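# Sort eight blanks between feed ramp and stock rack

## Task

Four blanks (short plastic bars) share the color of the one already resting at the feed ramp's stop. Put all four of them on the ramp, each lying squarely across it, side by side in a single gap-free row pushed up against the stop. Lay each of the remaining four blanks flat on the floor of the stock rack, inside a slot between two ribs, centered along the length of that slot. Finally release everything and move the grippers away.

## Robot and tools

Robot: two seven-joint arms, left_arm and right_arm, each with a parallel two-finger gripper. Each base sits on a tilted plate; both plates hang from one metal frame behind the arms, and that frame half counts as part of its arm for the clearance check. Calibrated bases: left_arm at (-0.037, +0.394, +0.236) m, right_arm at (+0.016, -0.156, +0.236) m.

Scene frame: origin at table-top height midway between the arms; +x out over the table, +y toward left_arm, +z up. Results report each gripper's end_effector_position (m) and end_effector_quat_wxyz in this frame; the position is the point between the finger pads, with fingertips 17.5 mm further along the gripper's +z. Fingers point along gripper +z and close along gripper x. Reported poses may be off by a few centimetres, more at long reach.

The 18-number row (used by execute_actions and move): one flat list for both arms, all values in [-1, 1]. Order: left dx, dy, dz, rx, ry, rz, left gripper position, force_limit, speed, then the same nine for the right arm. dx..rz are an offset, not a pose: measured from that arm's Hand target as it stood when the action or move began, expressed in the Hand target's own axes. 1.0 equals 0.6 m or 180 degrees; rx, ry, rz form a single rotation vector. Every row in a list is counted from that same starting Hand target, not from the previous row, and repeating an offset in a new call moves further. All six zeros re-request the current Hand target. Gripper position: +1 fully open (50 mm), about -0.65 pads touching, -1 to grip. force_limit: -1 about 20 N per pad, 0 about 102 N, +1 about 185 N (actual grip up to ~15 N more). speed: -1 is 20 mm/s, 0 is 85, +1 is 150. Gripper numbers are absolute commands, so resend the previous ones to leave a gripper unchanged; a 0 there is a real command. New force or speed only applies after a position change of at least 0.01.

execute_actions(actions, cameras): actions is a list with one item or empty. [] just reports state (with pictures). {"rows": [...], "steps": n} plays up to 15 rows, one per 1/30 s step (n from 3 to 15, default 15; the last row repeats). {"steps": n} alone waits up to 300 steps counted from the previous result. Results are taken 3 steps before the action ends; those steps finish afterwards. Each step the commanded pose is clipped to within 70 mm and 16 degrees of the measured gripper pose, so long offsets need several calls; Hand target in the result shows where next offsets start from.

move(target, speed, blend, blocking, cameras): target is one 18-number row or up to 15 rows, all offsets from the same Hand targets. The gripper travels straight to each target; speed in m/s (0.002 to 0.5, default 0.25), blend in m to round corners, all within 10 s total. It does not avoid obstacles or the other arm. Finger numbers of the first target are sent at the start; later ones when that target is reached, with a pause. The result adds a move: line: done (within 3 mm and 2 degrees), off_target, moving, held (a check or the clearance check blocked it) or fault, plus limits such as paced or held. done does not mean no contact.

wait(seconds 0 to 10): lets time pass, returning early when a move ends. stop(): brakes a running move (needs room). zoom_image(camera, region [x0,y0,x1,y1], max 504x504 px) enlarges part of the latest image. Cameras: cam_head_left, cam_head_right, cam_high, cam_low, cam_left_wrist, cam_right_wrist, each 896x504. finished_scene(scene) ends the scene irrevocably; call it only when the goal holds with the robot clear.

Reading results: object_status 0 moving, 1 blocked while opening, 2 blocked while closing (a grip; confirm this after sending -1), 3 reached position or pads met (usually empty). Opening in mm is about (250 - position_measured) x 0.202. A "within noise" joint-velocity note means the arm is still. Joint torques and Flange force (gripper x y z axes, includes held weight) reveal contacts. MOTOR HOT warns of heating; TORQUE FAULT or OVER-TEMPERATURE FAULT lines mean the arm has stopped.

Cautions: the arm is very stiff, so a target only millimetres past a solid surface presses hard; approach contacts slowly and stop short. Fast moves lag, overshoot and hit harder. Excess torque or a 5-degree joint deviation halts that arm for 10 s. Keep the arms apart; hitting each other can fail the scene. Do not drop blanks, release them while moving, or slam them; nothing may leave the table. Long holds, stretched poses and pushing into unreachable targets heat motors. Large gripper turns can swing the elbow. Parts may be tugged occasionally, so re-check grips. To end a push, command the Hand target back past the gripper.

Each tool is called by a JSON object that holds its "api" and its "payload", one argument or row to a line.

## Session

{"api": "execute_actions", "payload": {
  "actions": [],
  "cameras": ["all"]
}}

Scene clock: 0.00 s of 9600.00 s.
left_arm: end_effector_position=(+0.0986, +0.6792, +0.1191) position_measured=3 object_status=3 end_effector_quat_wxyz=(-0.390, +0.833, +0.391, +0.021) | right_arm: end_effector_position=(+0.6853, +0.1714, +0.1899) position_measured=3 object_status=3 end_effector_quat_wxyz=(-0.554, +0.551, -0.623, +0.024)
Joint positions: left_arm=[0.442 1.544 -0.77 2.428 0.594 -0.245 0.557] | right_arm=[-1.046 1.859 1.121 1.648 0.075 -1.13 2.845]
Joint velocities: within noise
Joint torques (N m): no reading
Flange force (N): no reading
Hand target: left_arm +0.0986, +0.6792, +0.1191; -0.390, +0.833, +0.391, +0.021 | right_arm +0.6853, +0.1714, +0.1899; +0.554, -0.551, +0.623, -0.024

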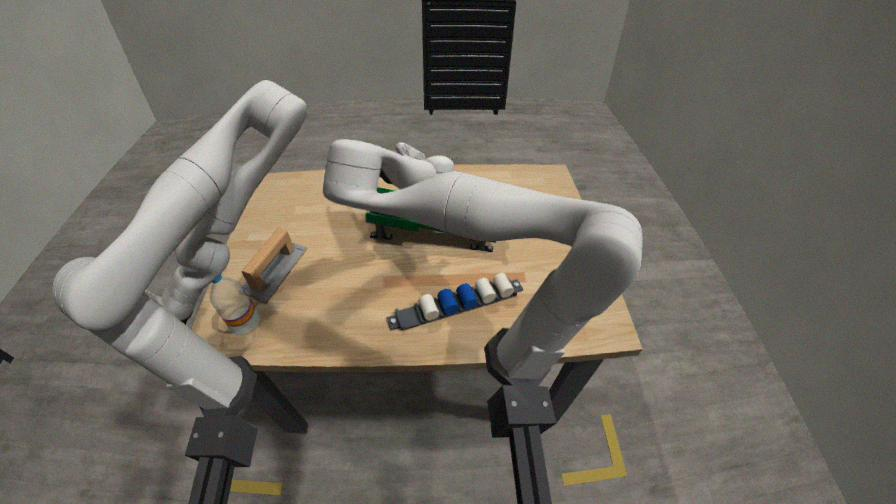

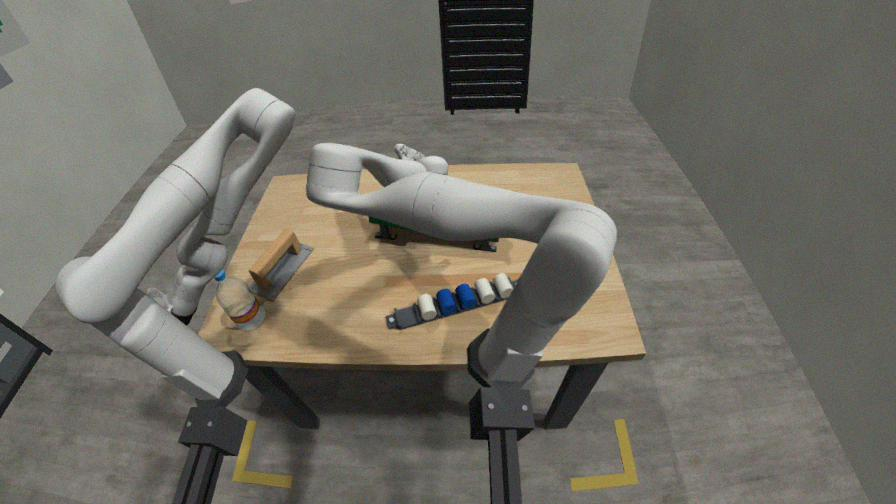

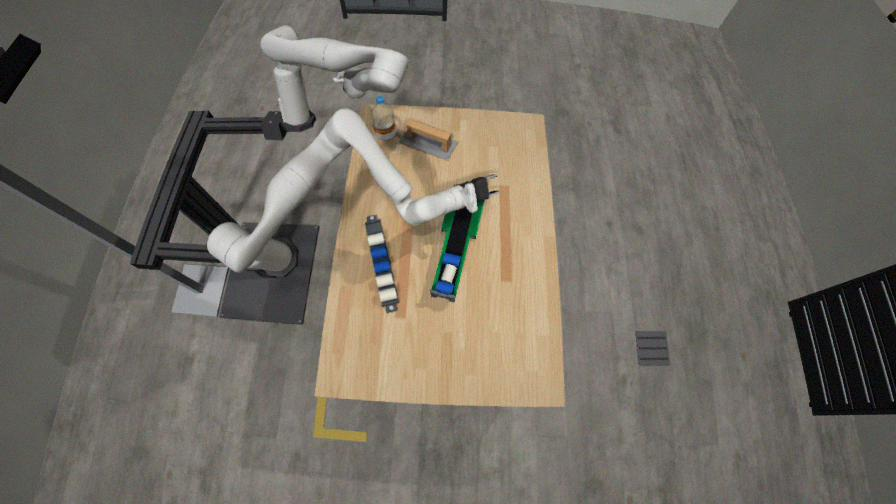

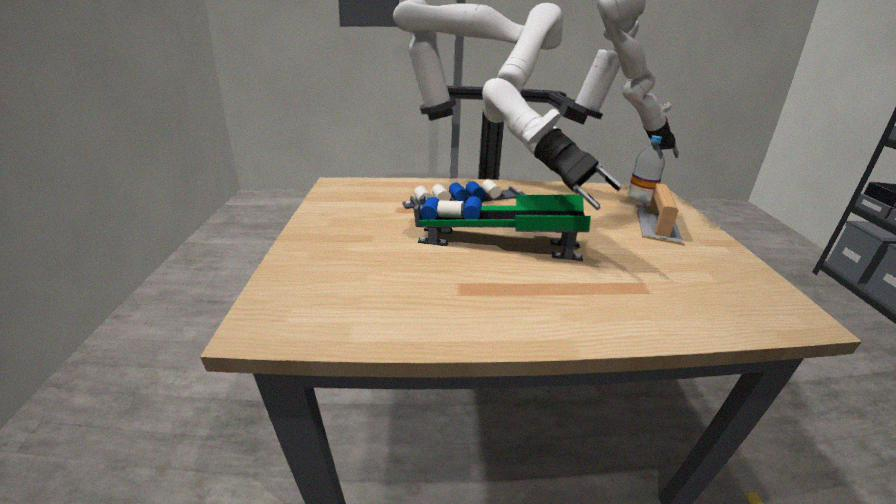

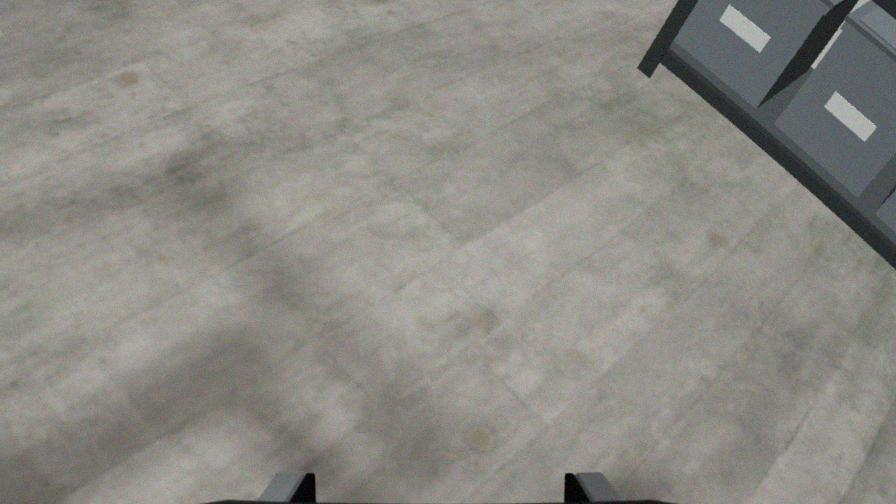

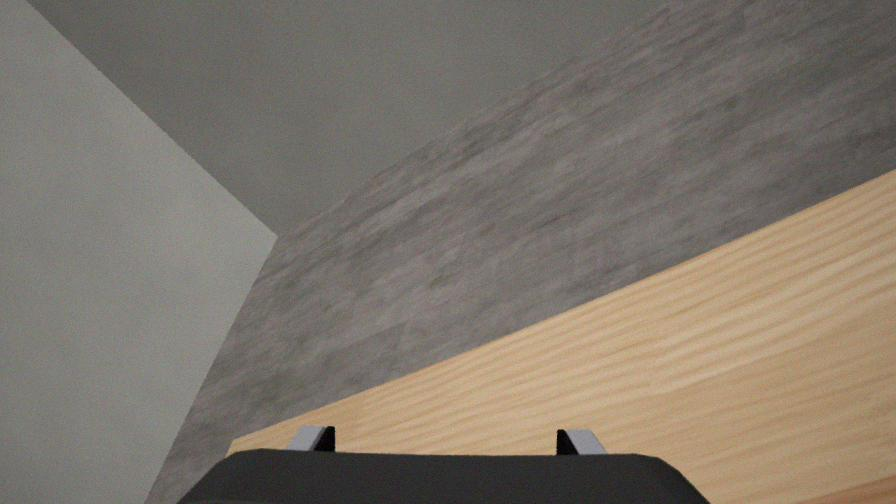

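{"api": "zoom_image", "payload": {
  "camera": "cam_high",
  "region": [340, 180, 520, 320]
}}

{"api": "zoom_image", "payload": {
  "camera": "cam_low",
  "region": [380, 150, 640, 290]
}}

{"api": "zoom_image", "payload": {
  "camera": "cam_head_right",
  "region": [340, 180, 560, 340]
}}

Scaled by 2.800 from the camera's 896x504 image, which has a finer 1280x720 frame.

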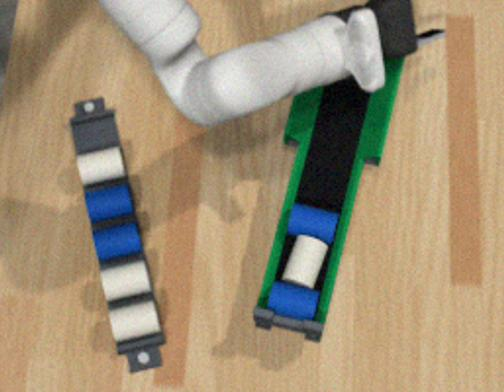

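Scaled by 1.938 from the camera's 896x504 image, which has a finer 1280x720 frame.

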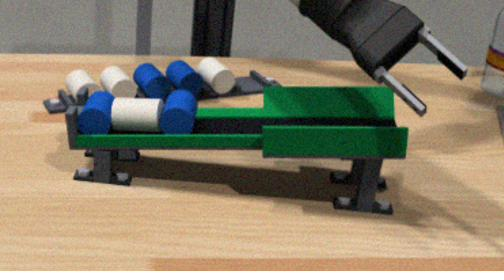

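Scaled by 2.291 from the camera's 896x504 image, which has a finer 1280x720 frame.

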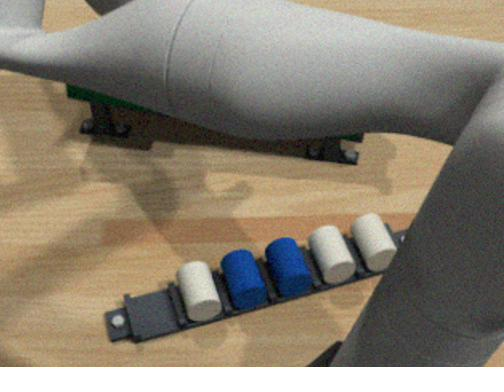

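{"api": "move", "payload": {
  "target": [0,0,0,0,0,0,1,-0.8,0,-0.096,-0.167,-0.553,-0.235,0.292,0.051,1,-0.8,0]
}}

Scene clock: 4.13 s of 9600.00 s.
left_arm: end_effector_position=(+0.0986, +0.6792, +0.1191) position_measured=3 object_status=3 end_effector_quat_wxyz=(-0.390, +0.833, +0.391, +0.021) | right_arm: end_effector_position=(+0.5008, -0.0195, +0.4200) position_measured=3 object_status=3 end_effector_quat_wxyz=(+0.000, -0.592, +0.806, +0.000)
Joint positions: left_arm=[0.442 1.544 -0.77 2.428 0.594 -0.245 0.557] | right_arm=[-1.148 1.197 1.568 1.386 2.208 -1.538 1.507]
Joint velocities: left_arm=[within noise] | right_arm=[0.001 0 -0.001 -0.006 0.001 -0.003 -0.001]
Joint torques (N m): left_arm=[3.61 -12.57 -3.49 9.08 0.64 0.04 -0.07] | right_arm=[-7.12 -17.26 6.43 -5.43 0.28 0.22 0.32]
Flange force (N): left_arm=[3.8 7.7 -0.2] | right_arm=[-0.8 -4.8 -3.0]
Hand target: left_arm +0.0986, +0.6792, +0.1191; -0.390, +0.833, +0.391, +0.021 | right_arm +0.5008, -0.0195, +0.4200; +0.000, -0.592, +0.806, +0.000
Off the commanded pose: left_arm 0.000 m, 0 deg | right_arm 0.000 m, 0 deg.
Kept back: nothing.
move: done
camera_calibration:
cam_right_wrist: T_world_to_cam=[[-0.276919, -0.960766, 0.0156131, 0.112995], [-0.960199, 0.2773, 0.0334924, 0.523861], [-0.0365079, -0.00571699, -0.999317, 0.605779], [0, 0, 0, 1]] pos_world=[0.556417, -0.0332421, 0.586056]

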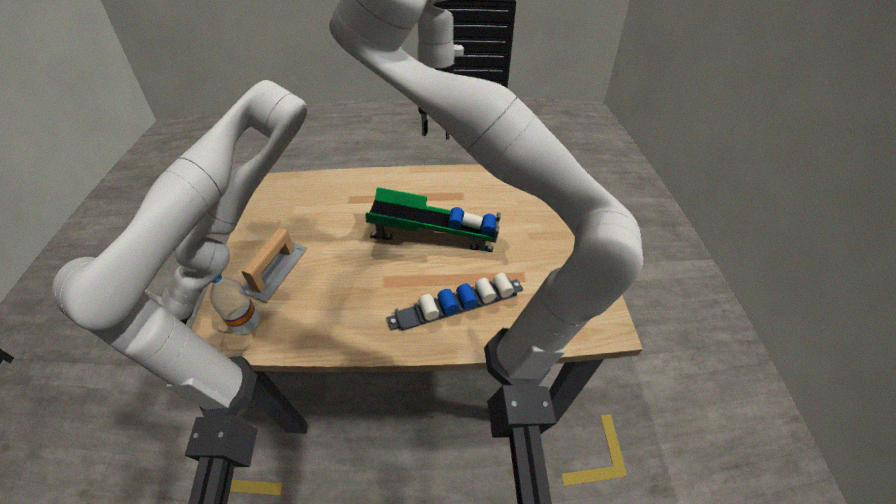

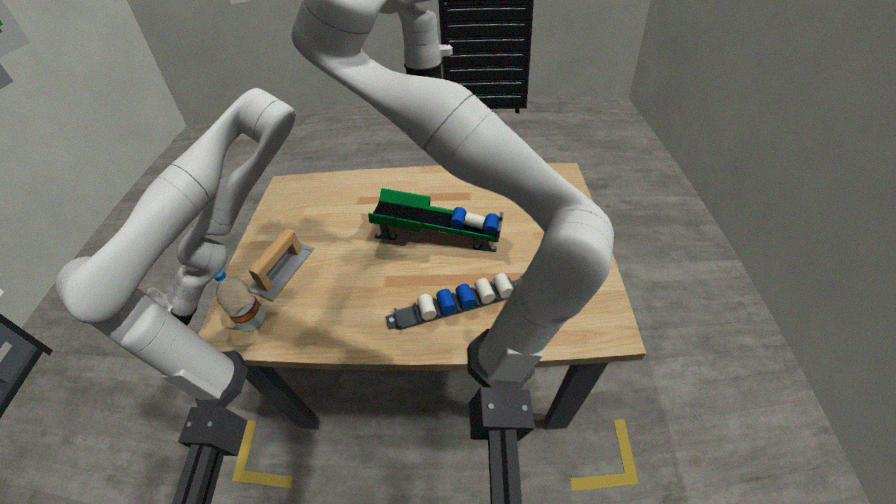

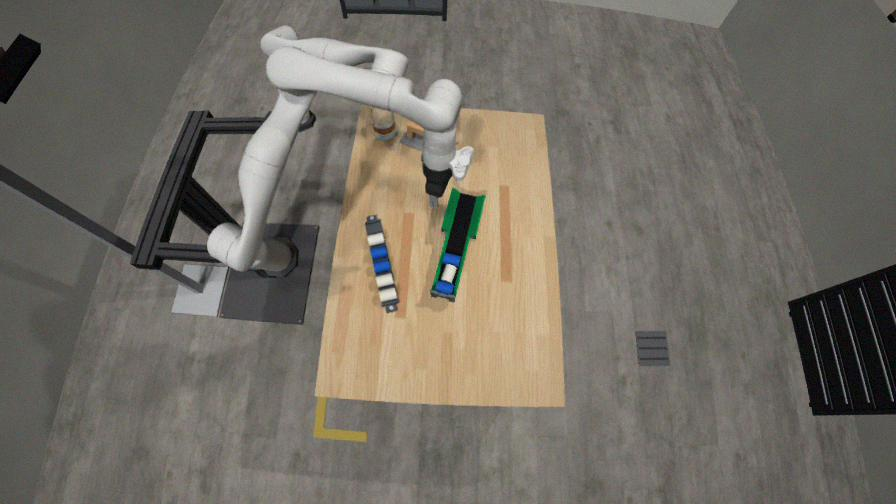

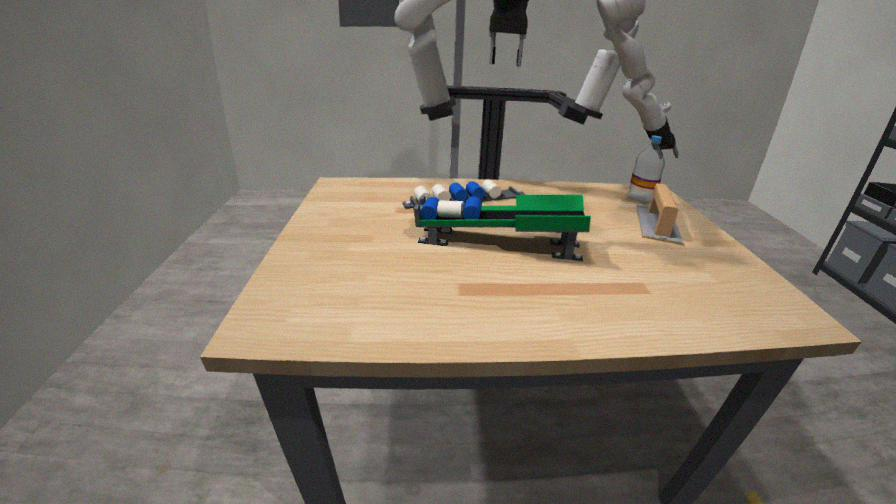

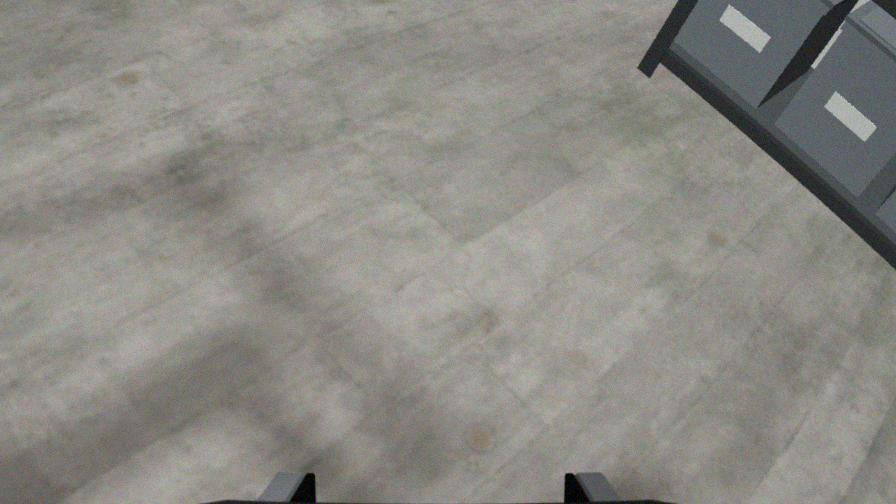

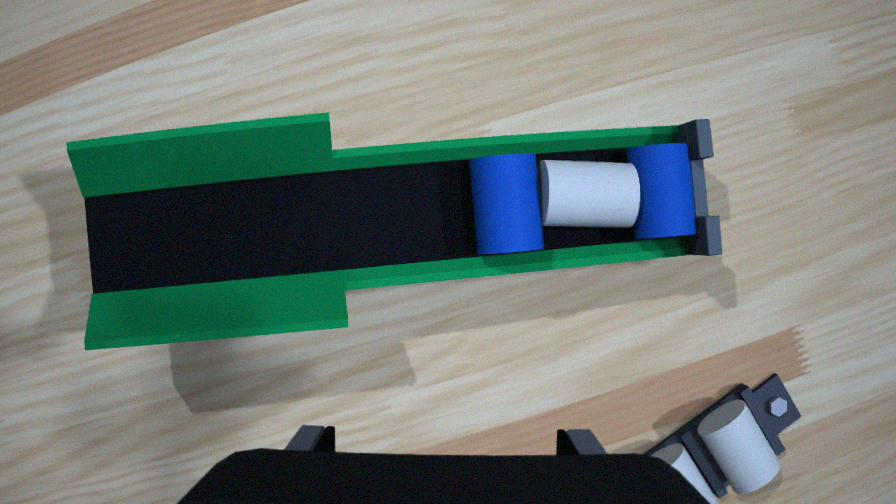

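{"api": "move", "payload": {
  "target": [0,0,0,0,0,0,1,-0.8,0,0.2185,0.417,0.15,0,0,-0.199,1,-0.8,0],
  "cameras": ["cam_right_wrist","cam_head_left","cam_high"]
}}

Scene clock: 6.47 s of 9600.00 s.
left_arm: end_effector_position=(+0.0986, +0.6792, +0.1191) position_measured=3 object_status=3 end_effector_quat_wxyz=(-0.390, +0.833, +0.391, +0.021) | right_arm: end_effector_position=(+0.2229, -0.0700, +0.3302) position_measured=3 object_status=3 end_effector_quat_wxyz=(+0.000, +0.811, -0.585, +0.000)
Joint positions: left_arm=[0.442 1.544 -0.77 2.428 0.594 -0.245 0.557] | right_arm=[-1.744 1.067 1.574 2.379 2.196 -1.053 2.338]
Joint velocities: within noise
Joint torques (N m): left_arm=[3.6 -12.67 -3.47 9.1 0.71 0.06 -0.09] | right_arm=[-4 -8.85 3.49 -4.56 0.16 0.04 0.5]
Flange force (N): left_arm=[3.7 7.8 0.0] | right_arm=[5.0 -4.5 -1.9]
Hand target: left_arm +0.0986, +0.6792, +0.1191; -0.390, +0.833, +0.391, +0.021 | right_arm +0.2228, -0.0700, +0.3302; +0.000, +0.811, -0.585, +0.000
Off the commanded pose: left_arm 0.000 m, 0 deg | right_arm 0.000 m, 0 deg.
Kept back: nothing.
move: done
camera_calibration:
cam_right_wrist: T_world_to_cam=[[0.337649, -0.941147, 0.0153769, -0.146551], [-0.940906, -0.337017, 0.0333996, 0.226717], [-0.0262517, -0.0257455, -0.999324, 0.501904], [0, 0, 0, 1]] pos_world=[0.275978, -0.0485971, 0.496246]
Images, in order (width x height): cam_head_left 896x504, cam_high 896x504, cam_right_wrist 896x504.

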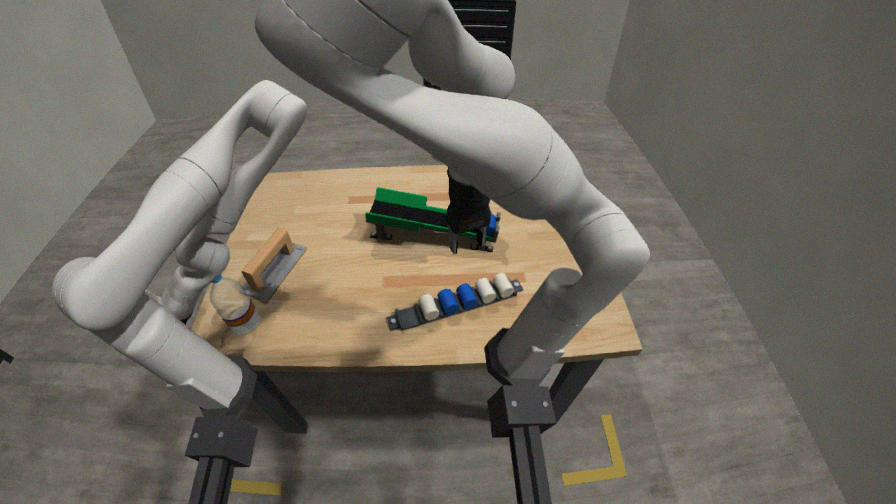

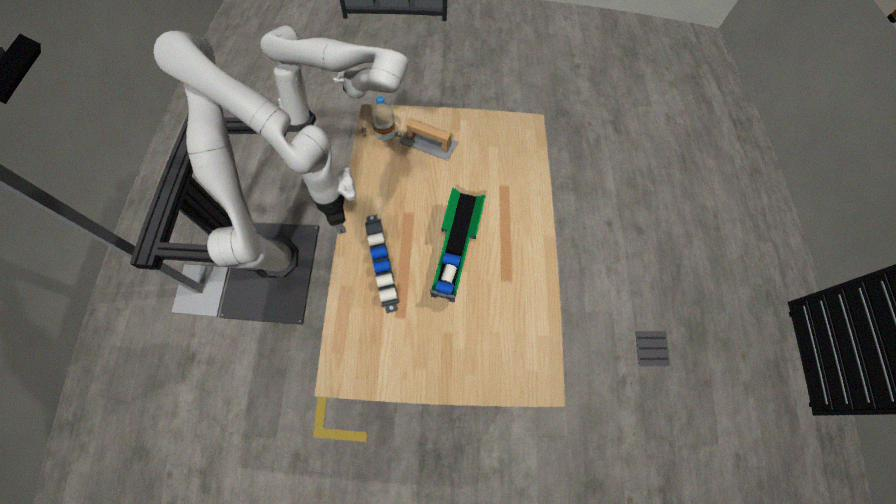

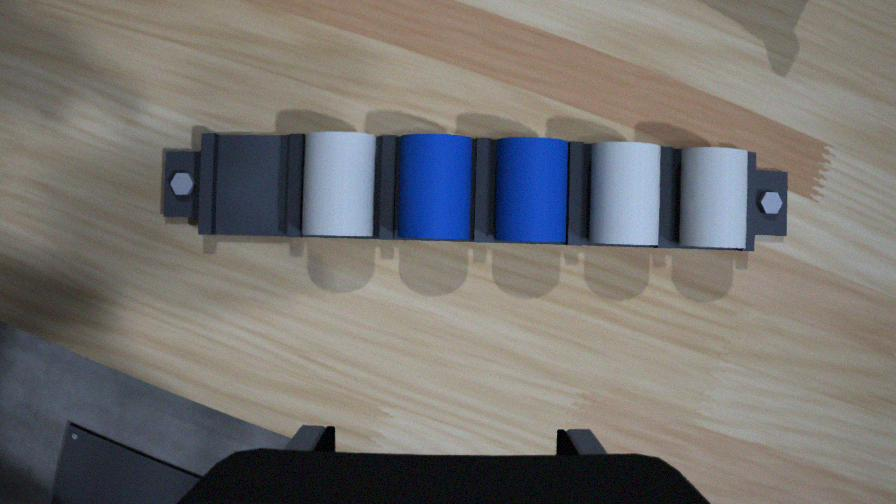

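{"api": "zoom_image", "payload": {
  "camera": "cam_right_wrist",
  "region": [260, 400, 640, 504]
}}

{"api": "zoom_image", "payload": {
  "camera": "cam_right_wrist",
  "region": [150, 100, 500, 300]
}}

{"api": "zoom_image", "payload": {
  "camera": "cam_head_left",
  "region": [420, 170, 530, 260]
}}

Scaled by 1.326 from the camera's 896x504 image, which has a finer 1280x720 frame.

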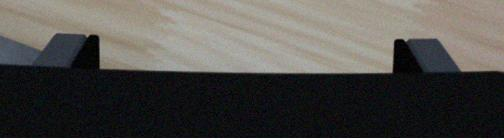

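Scaled by 1.440 from the camera's 896x504 image, which has a finer 1280x720 frame.

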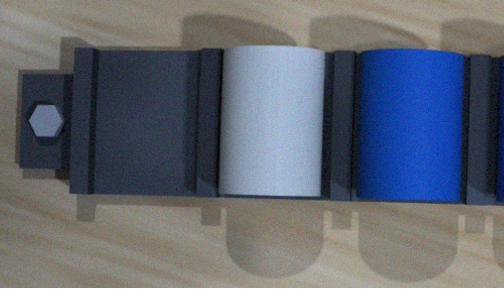

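Scaled by 4.582 from the camera's 896x504 image, which has a finer 1280x720 frame.

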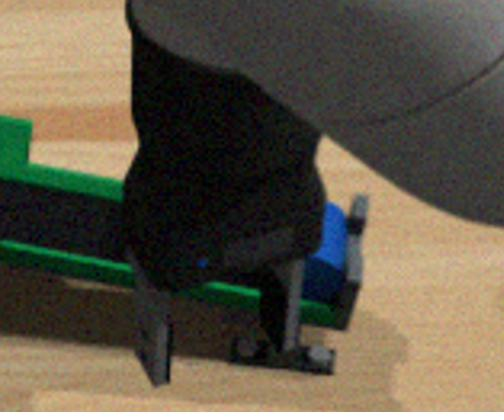

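{"api": "zoom_image", "payload": {
  "camera": "cam_low",
  "region": [395, 165, 535, 245]
}}

{"api": "zoom_image", "payload": {
  "camera": "cam_head_left",
  "region": [380, 260, 540, 340]
}}

This scene's latest camera images include none from cam_low. They are from: cam_head_left, cam_high, cam_right_wrist. cam_low's image comes with the result of a call that names it in "cameras".

Scaled by 3.150 from the camera's 896x504 image, which has a finer 1280x720 frame.

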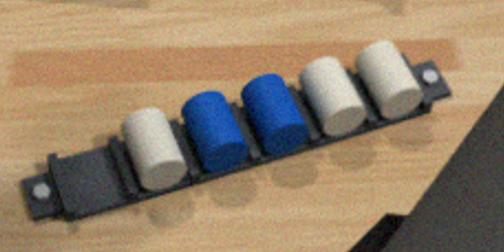

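{"api": "move", "payload": {
  "target": [0,0,0,0,0,0,1,-0.8,0,0,0,0.2167,0,0,0,1,-0.8,0],
  "cameras": ["cam_right_wrist","cam_low"]
}}

{"api": "zoom_image", "payload": {
  "camera": "cam_low",
  "region": [395, 165, 535, 245]
}}

{"api": "zoom_image", "payload": {
  "camera": "cam_right_wrist",
  "region": [0, 40, 504, 320]
}}

Scene clock: 8.67 s of 9600.00 s.
left_arm: end_effector_position=(+0.0986, +0.6792, +0.1191) position_measured=3 object_status=3 end_effector_quat_wxyz=(-0.390, +0.833, +0.391, +0.021) | right_arm: end_effector_position=(+0.2228, -0.0699, +0.2002) position_measured=3 object_status=3 end_effector_quat_wxyz=(+0.000, +0.811, -0.585, +0.000)
Joint positions: left_arm=[0.442 1.544 -0.77 2.428 0.594 -0.245 0.557] | right_arm=[-1.497 1.322 1.16 2.507 1.556 -0.882 2.786]
Joint velocities: left_arm=[within noise] | right_arm=[0.002 0.001 -0.002 0.001 -0.011 0 0.011]
Joint torques (N m): left_arm=[3.55 -12.64 -3.5 9.07 0.69 0.05 -0.09] | right_arm=[-3.98 -11.67 3.23 0.42 0.38 0.21 0.33]
Flange force (N): left_arm=[3.6 7.8 -0.2] | right_arm=[5.2 -3.5 -2.6]
Hand target: left_arm +0.0986, +0.6792, +0.1191; -0.390, +0.833, +0.391, +0.021 | right_arm +0.2228, -0.0699, +0.2001; +0.000, +0.811, -0.585, +0.000
Off the commanded pose: left_arm 0.000 m, 0 deg | right_arm 0.000 m, 0 deg.
Kept back: nothing.
move: done
camera_calibration:
cam_right_wrist: T_world_to_cam=[[0.337705, -0.941125, 0.0154641, -0.144467], [-0.940886, -0.337071, 0.0334114, 0.230949], [-0.0262319, -0.0258331, -0.999322, 0.371999], [0, 0, 0, 1]] pos_world=[0.275842, -0.0485052, 0.366265]
Images, in order (width x height): cam_low 896x504, cam_right_wrist 896x504.

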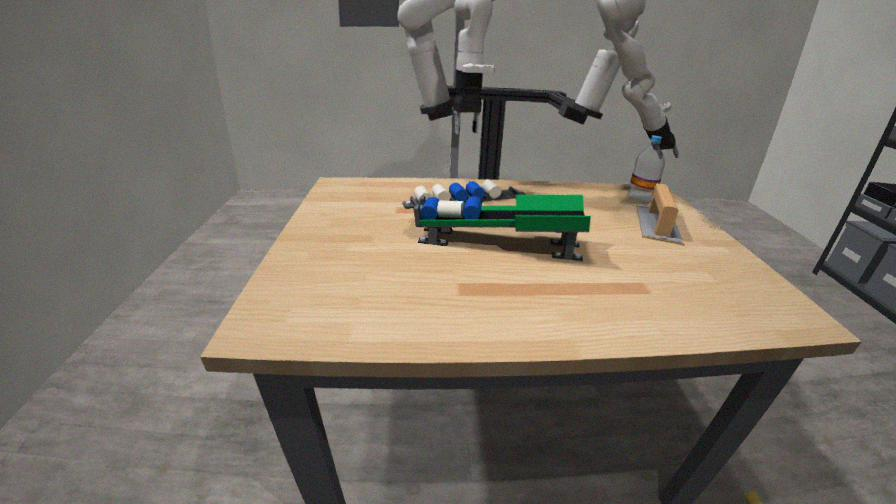

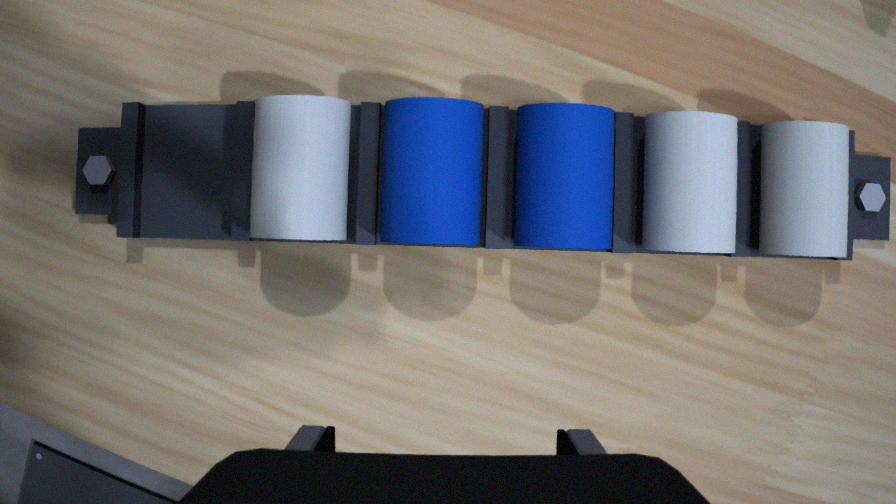

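Scaled by 3.600 from the camera's 896x504 image, which has a finer 1280x720 frame.

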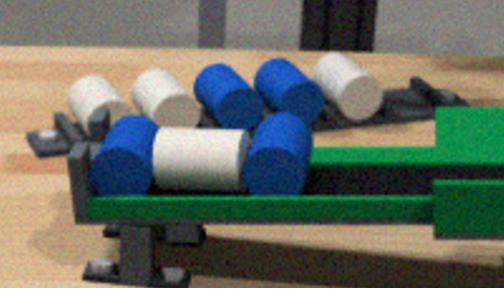

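Scaled by 1.000.

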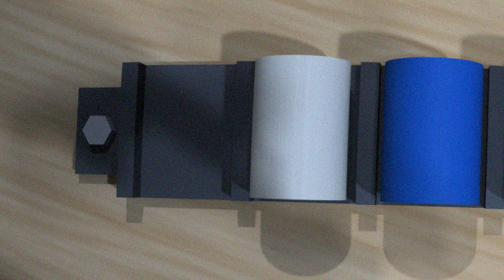

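{"api": "move", "payload": {
  "target": [0,0,0,0,0,0,1,-0.8,0,0.265,-0.479,-0.083,0,0,-0.3006,1,-0.8,0],
  "cameras": ["cam_right_wrist","cam_low"]
}}

{"api": "zoom_image", "payload": {
  "camera": "cam_right_wrist",
  "region": [250, 150, 650, 504]
}}

{"api": "zoom_image", "payload": {
  "camera": "cam_low",
  "region": [395, 125, 615, 275]
}}

Scene clock: 12.13 s of 9600.00 s.
left_arm: end_effector_position=(+0.0986, +0.6792, +0.1191) position_measured=3 object_status=3 end_effector_quat_wxyz=(-0.390, +0.833, +0.391, +0.021) | right_arm: end_effector_position=(+0.5457, -0.1297, +0.2497) position_measured=3 object_status=3 end_effector_quat_wxyz=(+0.000, +0.988, -0.152, +0.000)
Joint positions: left_arm=[0.442 1.544 -0.77 2.428 0.594 -0.245 0.557] | right_arm=[-0.851 1.249 1.258 1.554 2.157 -1.107 3.333]
Joint velocities: within noise
Joint torques (N m): left_arm=[3.66 -12.56 -3.44 9.12 0.67 0.06 -0.1] | right_arm=[-7.93 -18.45 6.03 -4.67 0.15 0.1 0.01]
Flange force (N): left_arm=[4.0 7.6 0.0] | right_arm=[3.6 2.0 -1.7]
Hand target: left_arm +0.0986, +0.6792, +0.1191; -0.390, +0.833, +0.391, +0.021 | right_arm +0.5457, -0.1297, +0.2497; +0.000, +0.988, -0.152, +0.000
Off the commanded pose: left_arm 0.000 m, 0 deg | right_arm 0.000 m, 0 deg.
Kept back: nothing.
move: done
camera_calibration:
cam_right_wrist: T_world_to_cam=[[0.960427, -0.278111, 0.0153094, -0.564365], [-0.278474, -0.959896, 0.0324194, 0.0709589], [0.00567921, -0.0353997, -0.999357, 0.409733], [0, 0, 0, 1]] pos_world=[0.559465, -0.0743386, 0.415809]
Images, in order (width x height): cam_low 896x504, cam_right_wrist 896x504.

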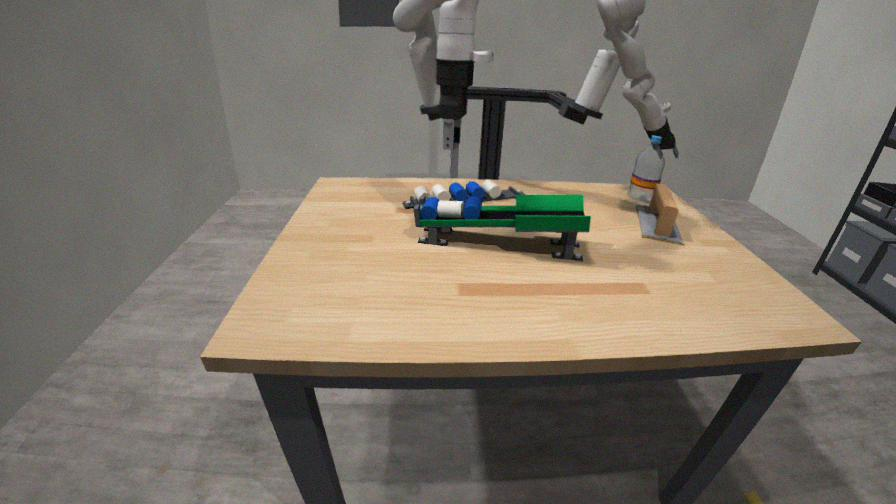

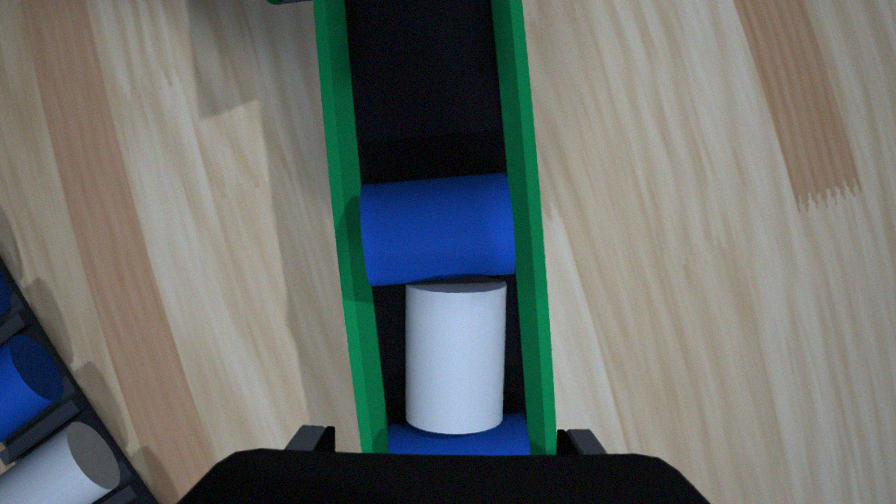

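Scaled by 1.260 from the camera's 896x504 image, which has a finer 1280x720 frame.

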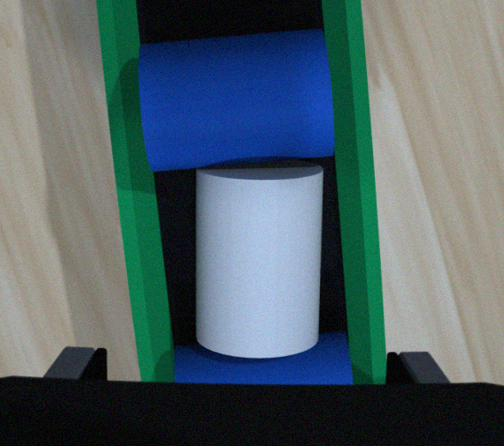

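Scaled by 2.291 from the camera's 896x504 image, which has a finer 1280x720 frame.

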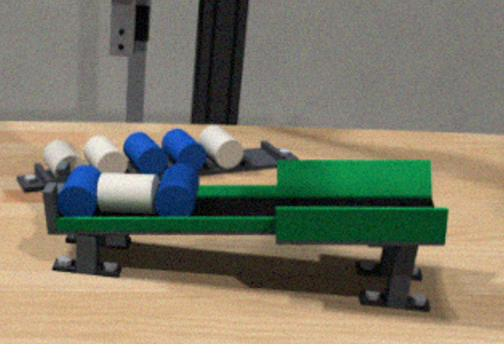

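{"api": "move", "payload": {
  "target": [0,0,0,0,0,0,1,-0.8,0,0.0108,-0.0068,0.1662,0.022,0,0,1,-0.8,0],
  "cameras": ["cam_right_wrist","cam_low","cam_head_left"],
  "speed": 0.15
}}

{"api": "zoom_image", "payload": {
  "camera": "cam_low",
  "region": [395, 125, 535, 245]
}}

{"api": "zoom_image", "payload": {
  "camera": "cam_head_left",
  "region": [420, 170, 530, 260]
}}

Scene clock: 14.00 s of 9600.00 s.
left_arm: end_effector_position=(+0.0986, +0.6792, +0.1191) position_measured=3 object_status=3 end_effector_quat_wxyz=(-0.390, +0.833, +0.391, +0.021) | right_arm: end_effector_position=(+0.5531, -0.1277, +0.1500) position_measured=3 object_status=3 end_effector_quat_wxyz=(-0.034, +0.988, -0.151, +0.005)
Joint positions: left_arm=[0.442 1.544 -0.77 2.428 0.594 -0.245 0.557] | right_arm=[-0.732 1.352 1.104 1.58 1.97 -0.936 3.484]
Joint velocities: within noise
Joint torques (N m): left_arm=[3.63 -12.6 -3.49 9.09 0.63 0.06 -0.1] | right_arm=[-8.2 -19.71 5.44 -3.39 -0.07 0.03 0.09]
Flange force (N): left_arm=[3.7 7.7 0.0] | right_arm=[4.4 1.7 -1.8]
Hand target: left_arm +0.0986, +0.6792, +0.1191; -0.390, +0.833, +0.391, +0.021 | right_arm +0.5531, -0.1277, +0.1499; -0.034, +0.988, -0.151, +0.005
Off the commanded pose: left_arm 0.000 m, 0 deg | right_arm 0.000 m, 0 deg.
Kept back: nothing.
move: done
camera_calibration:
cam_right_wrist: T_world_to_cam=[[0.96009, -0.279192, 0.0167275, -0.569521], [-0.278456, -0.95975, -0.0366266, 0.0885457], [0.0262801, 0.030507, -0.999189, 0.30716], [0, 0, 0, 1]] pos_world=[0.563375, -0.0833947, 0.319681]
Images, in order (width x height): cam_head_left 896x504, cam_low 896x504, cam_right_wrist 896x504.

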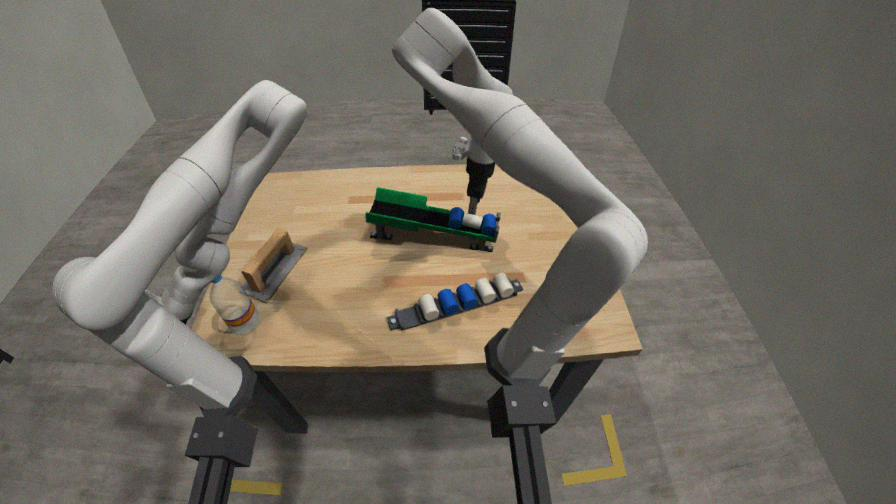

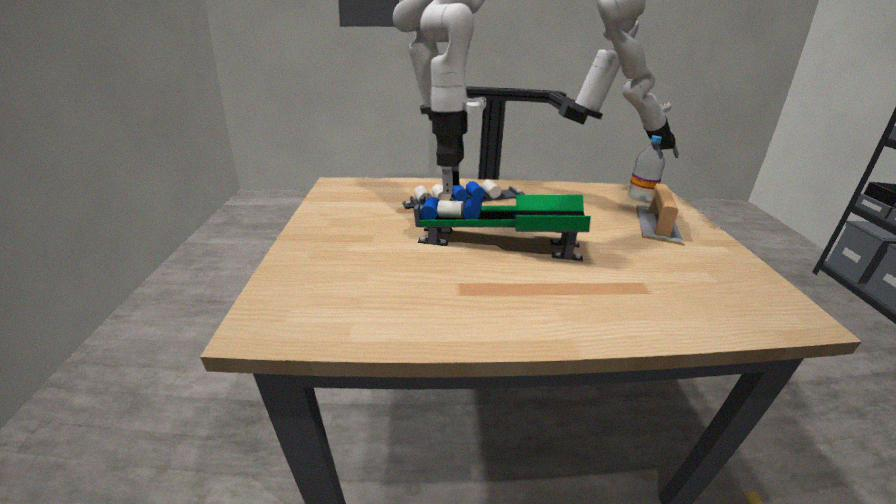

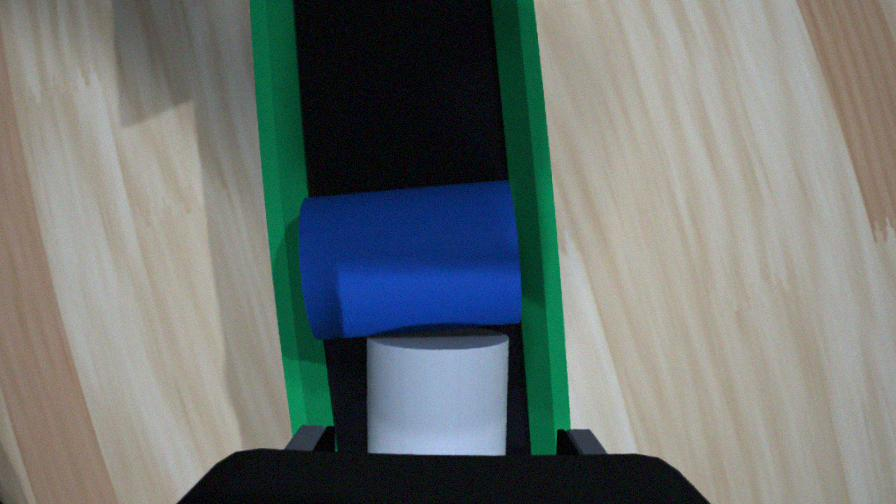

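Scaled by 3.600 from the camera's 896x504 image, which has a finer 1280x720 frame.

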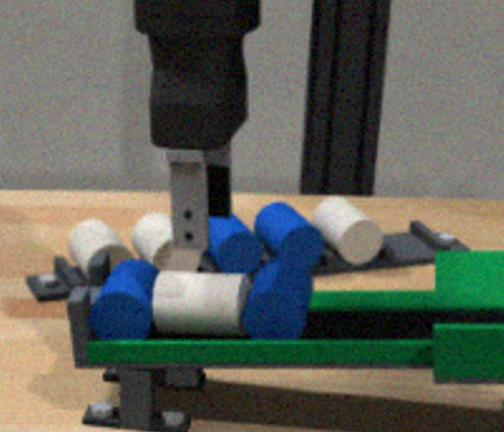

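Scaled by 4.582 from the camera's 896x504 image, which has a finer 1280x720 frame.

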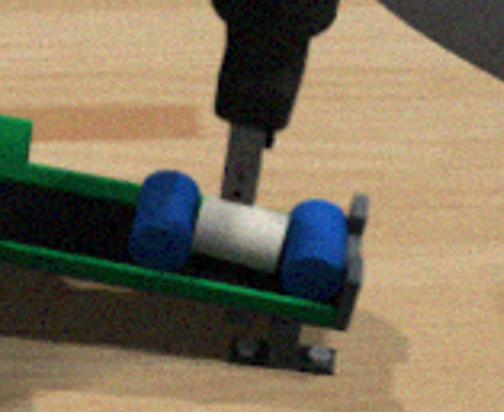

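{"api": "move", "payload": {
  "target": [0,0,0,0,0,0,1,-0.8,0,-0.0025,0,0.075,0,0,0,1,-0.8,0],
  "cameras": ["cam_right_wrist","cam_low","cam_head_left"],
  "speed": 0.08
}}

{"api": "zoom_image", "payload": {
  "camera": "cam_low",
  "region": [395, 165, 535, 245]
}}

{"api": "zoom_image", "payload": {
  "camera": "cam_head_left",
  "region": [420, 170, 530, 260]
}}

Scene clock: 15.33 s of 9600.00 s.
left_arm: end_effector_position=(+0.0986, +0.6792, +0.1191) position_measured=3 object_status=3 end_effector_quat_wxyz=(-0.390, +0.833, +0.391, +0.021) | right_arm: end_effector_position=(+0.5525, -0.1243, +0.1051) position_measured=3 object_status=3 end_effector_quat_wxyz=(-0.034, +0.988, -0.151, +0.005)
Joint positions: left_arm=[0.442 1.544 -0.77 2.428 0.594 -0.245 0.557] | right_arm=[-0.698 1.42 1.05 1.562 1.907 -0.876 3.514]
Joint velocities: within noise
Joint torques (N m): left_arm=[3.62 -12.66 -3.52 9.11 0.67 0.07 -0.1] | right_arm=[-8.55 -20.26 5.64 -2.83 0.03 -0.03 0.19]
Flange force (N): left_arm=[3.5 7.7 0.2] | right_arm=[4.8 1.9 -0.8]
Hand target: left_arm +0.0986, +0.6792, +0.1191; -0.390, +0.833, +0.391, +0.021 | right_arm +0.5525, -0.1243, +0.1051; -0.034, +0.988, -0.151, +0.005
Off the commanded pose: left_arm 0.000 m, 0 deg | right_arm 0.000 m, 0 deg.
Kept back: nothing.
move: done
camera_calibration:
cam_right_wrist: T_world_to_cam=[[0.960074, -0.279247, 0.0167309, -0.567303], [-0.278509, -0.959734, -0.0366481, 0.090077], [0.0262911, 0.0305252, -0.999188, 0.262202], [0, 0, 0, 1]] pos_world=[0.562846, -0.0799712, 0.274782]
Images, in order (width x height): cam_head_left 896x504, cam_low 896x504, cam_right_wrist 896x504.

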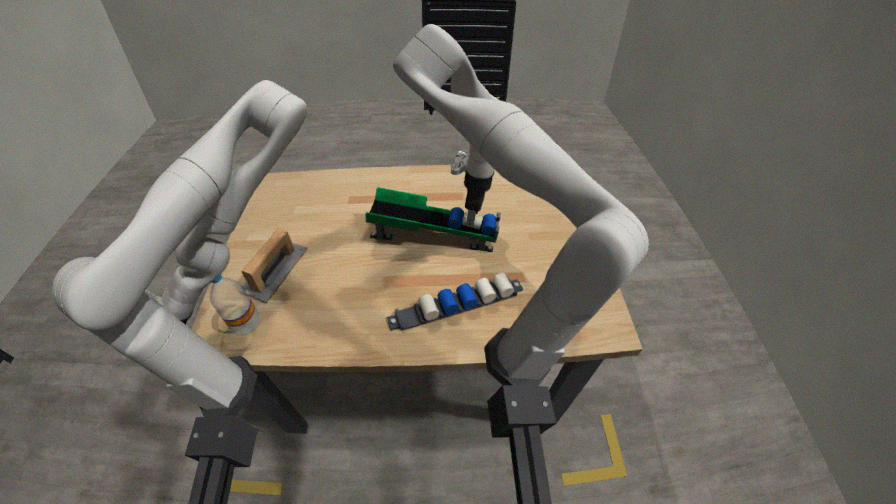

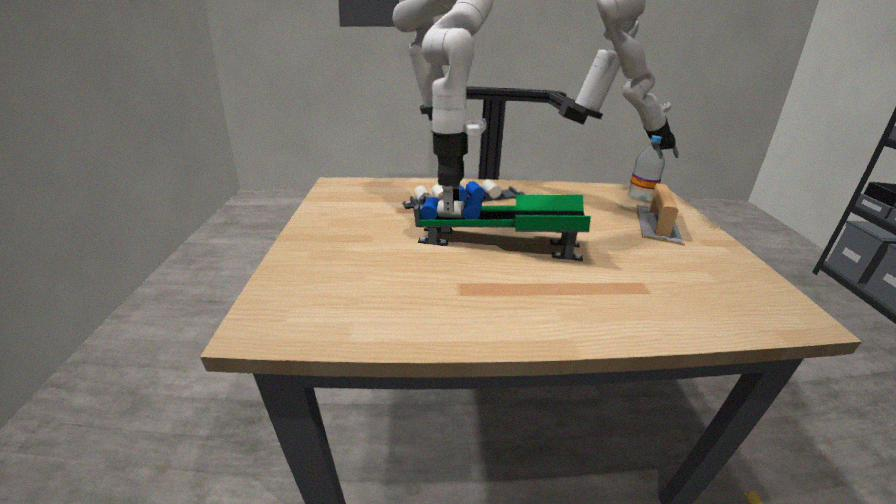

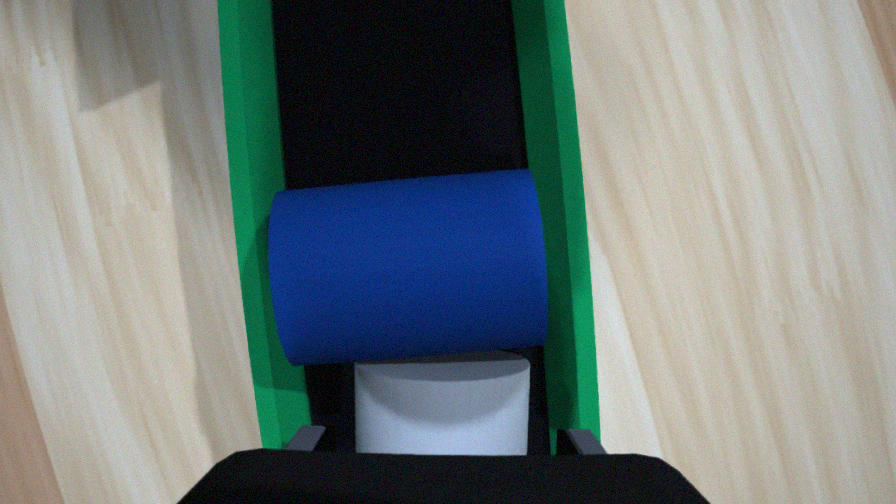

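Scaled by 3.600 from the camera's 896x504 image, which has a finer 1280x720 frame.

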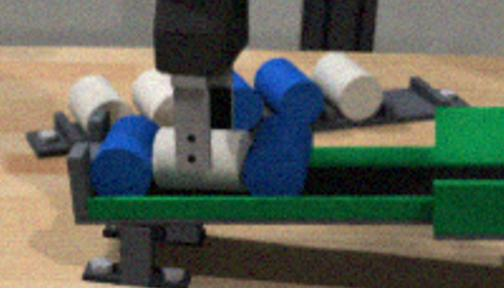

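Scaled by 4.582 from the camera's 896x504 image, which has a finer 1280x720 frame.

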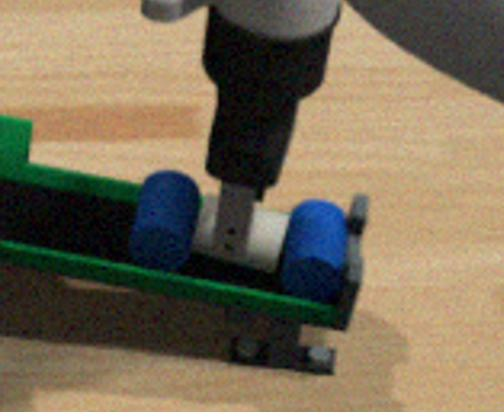

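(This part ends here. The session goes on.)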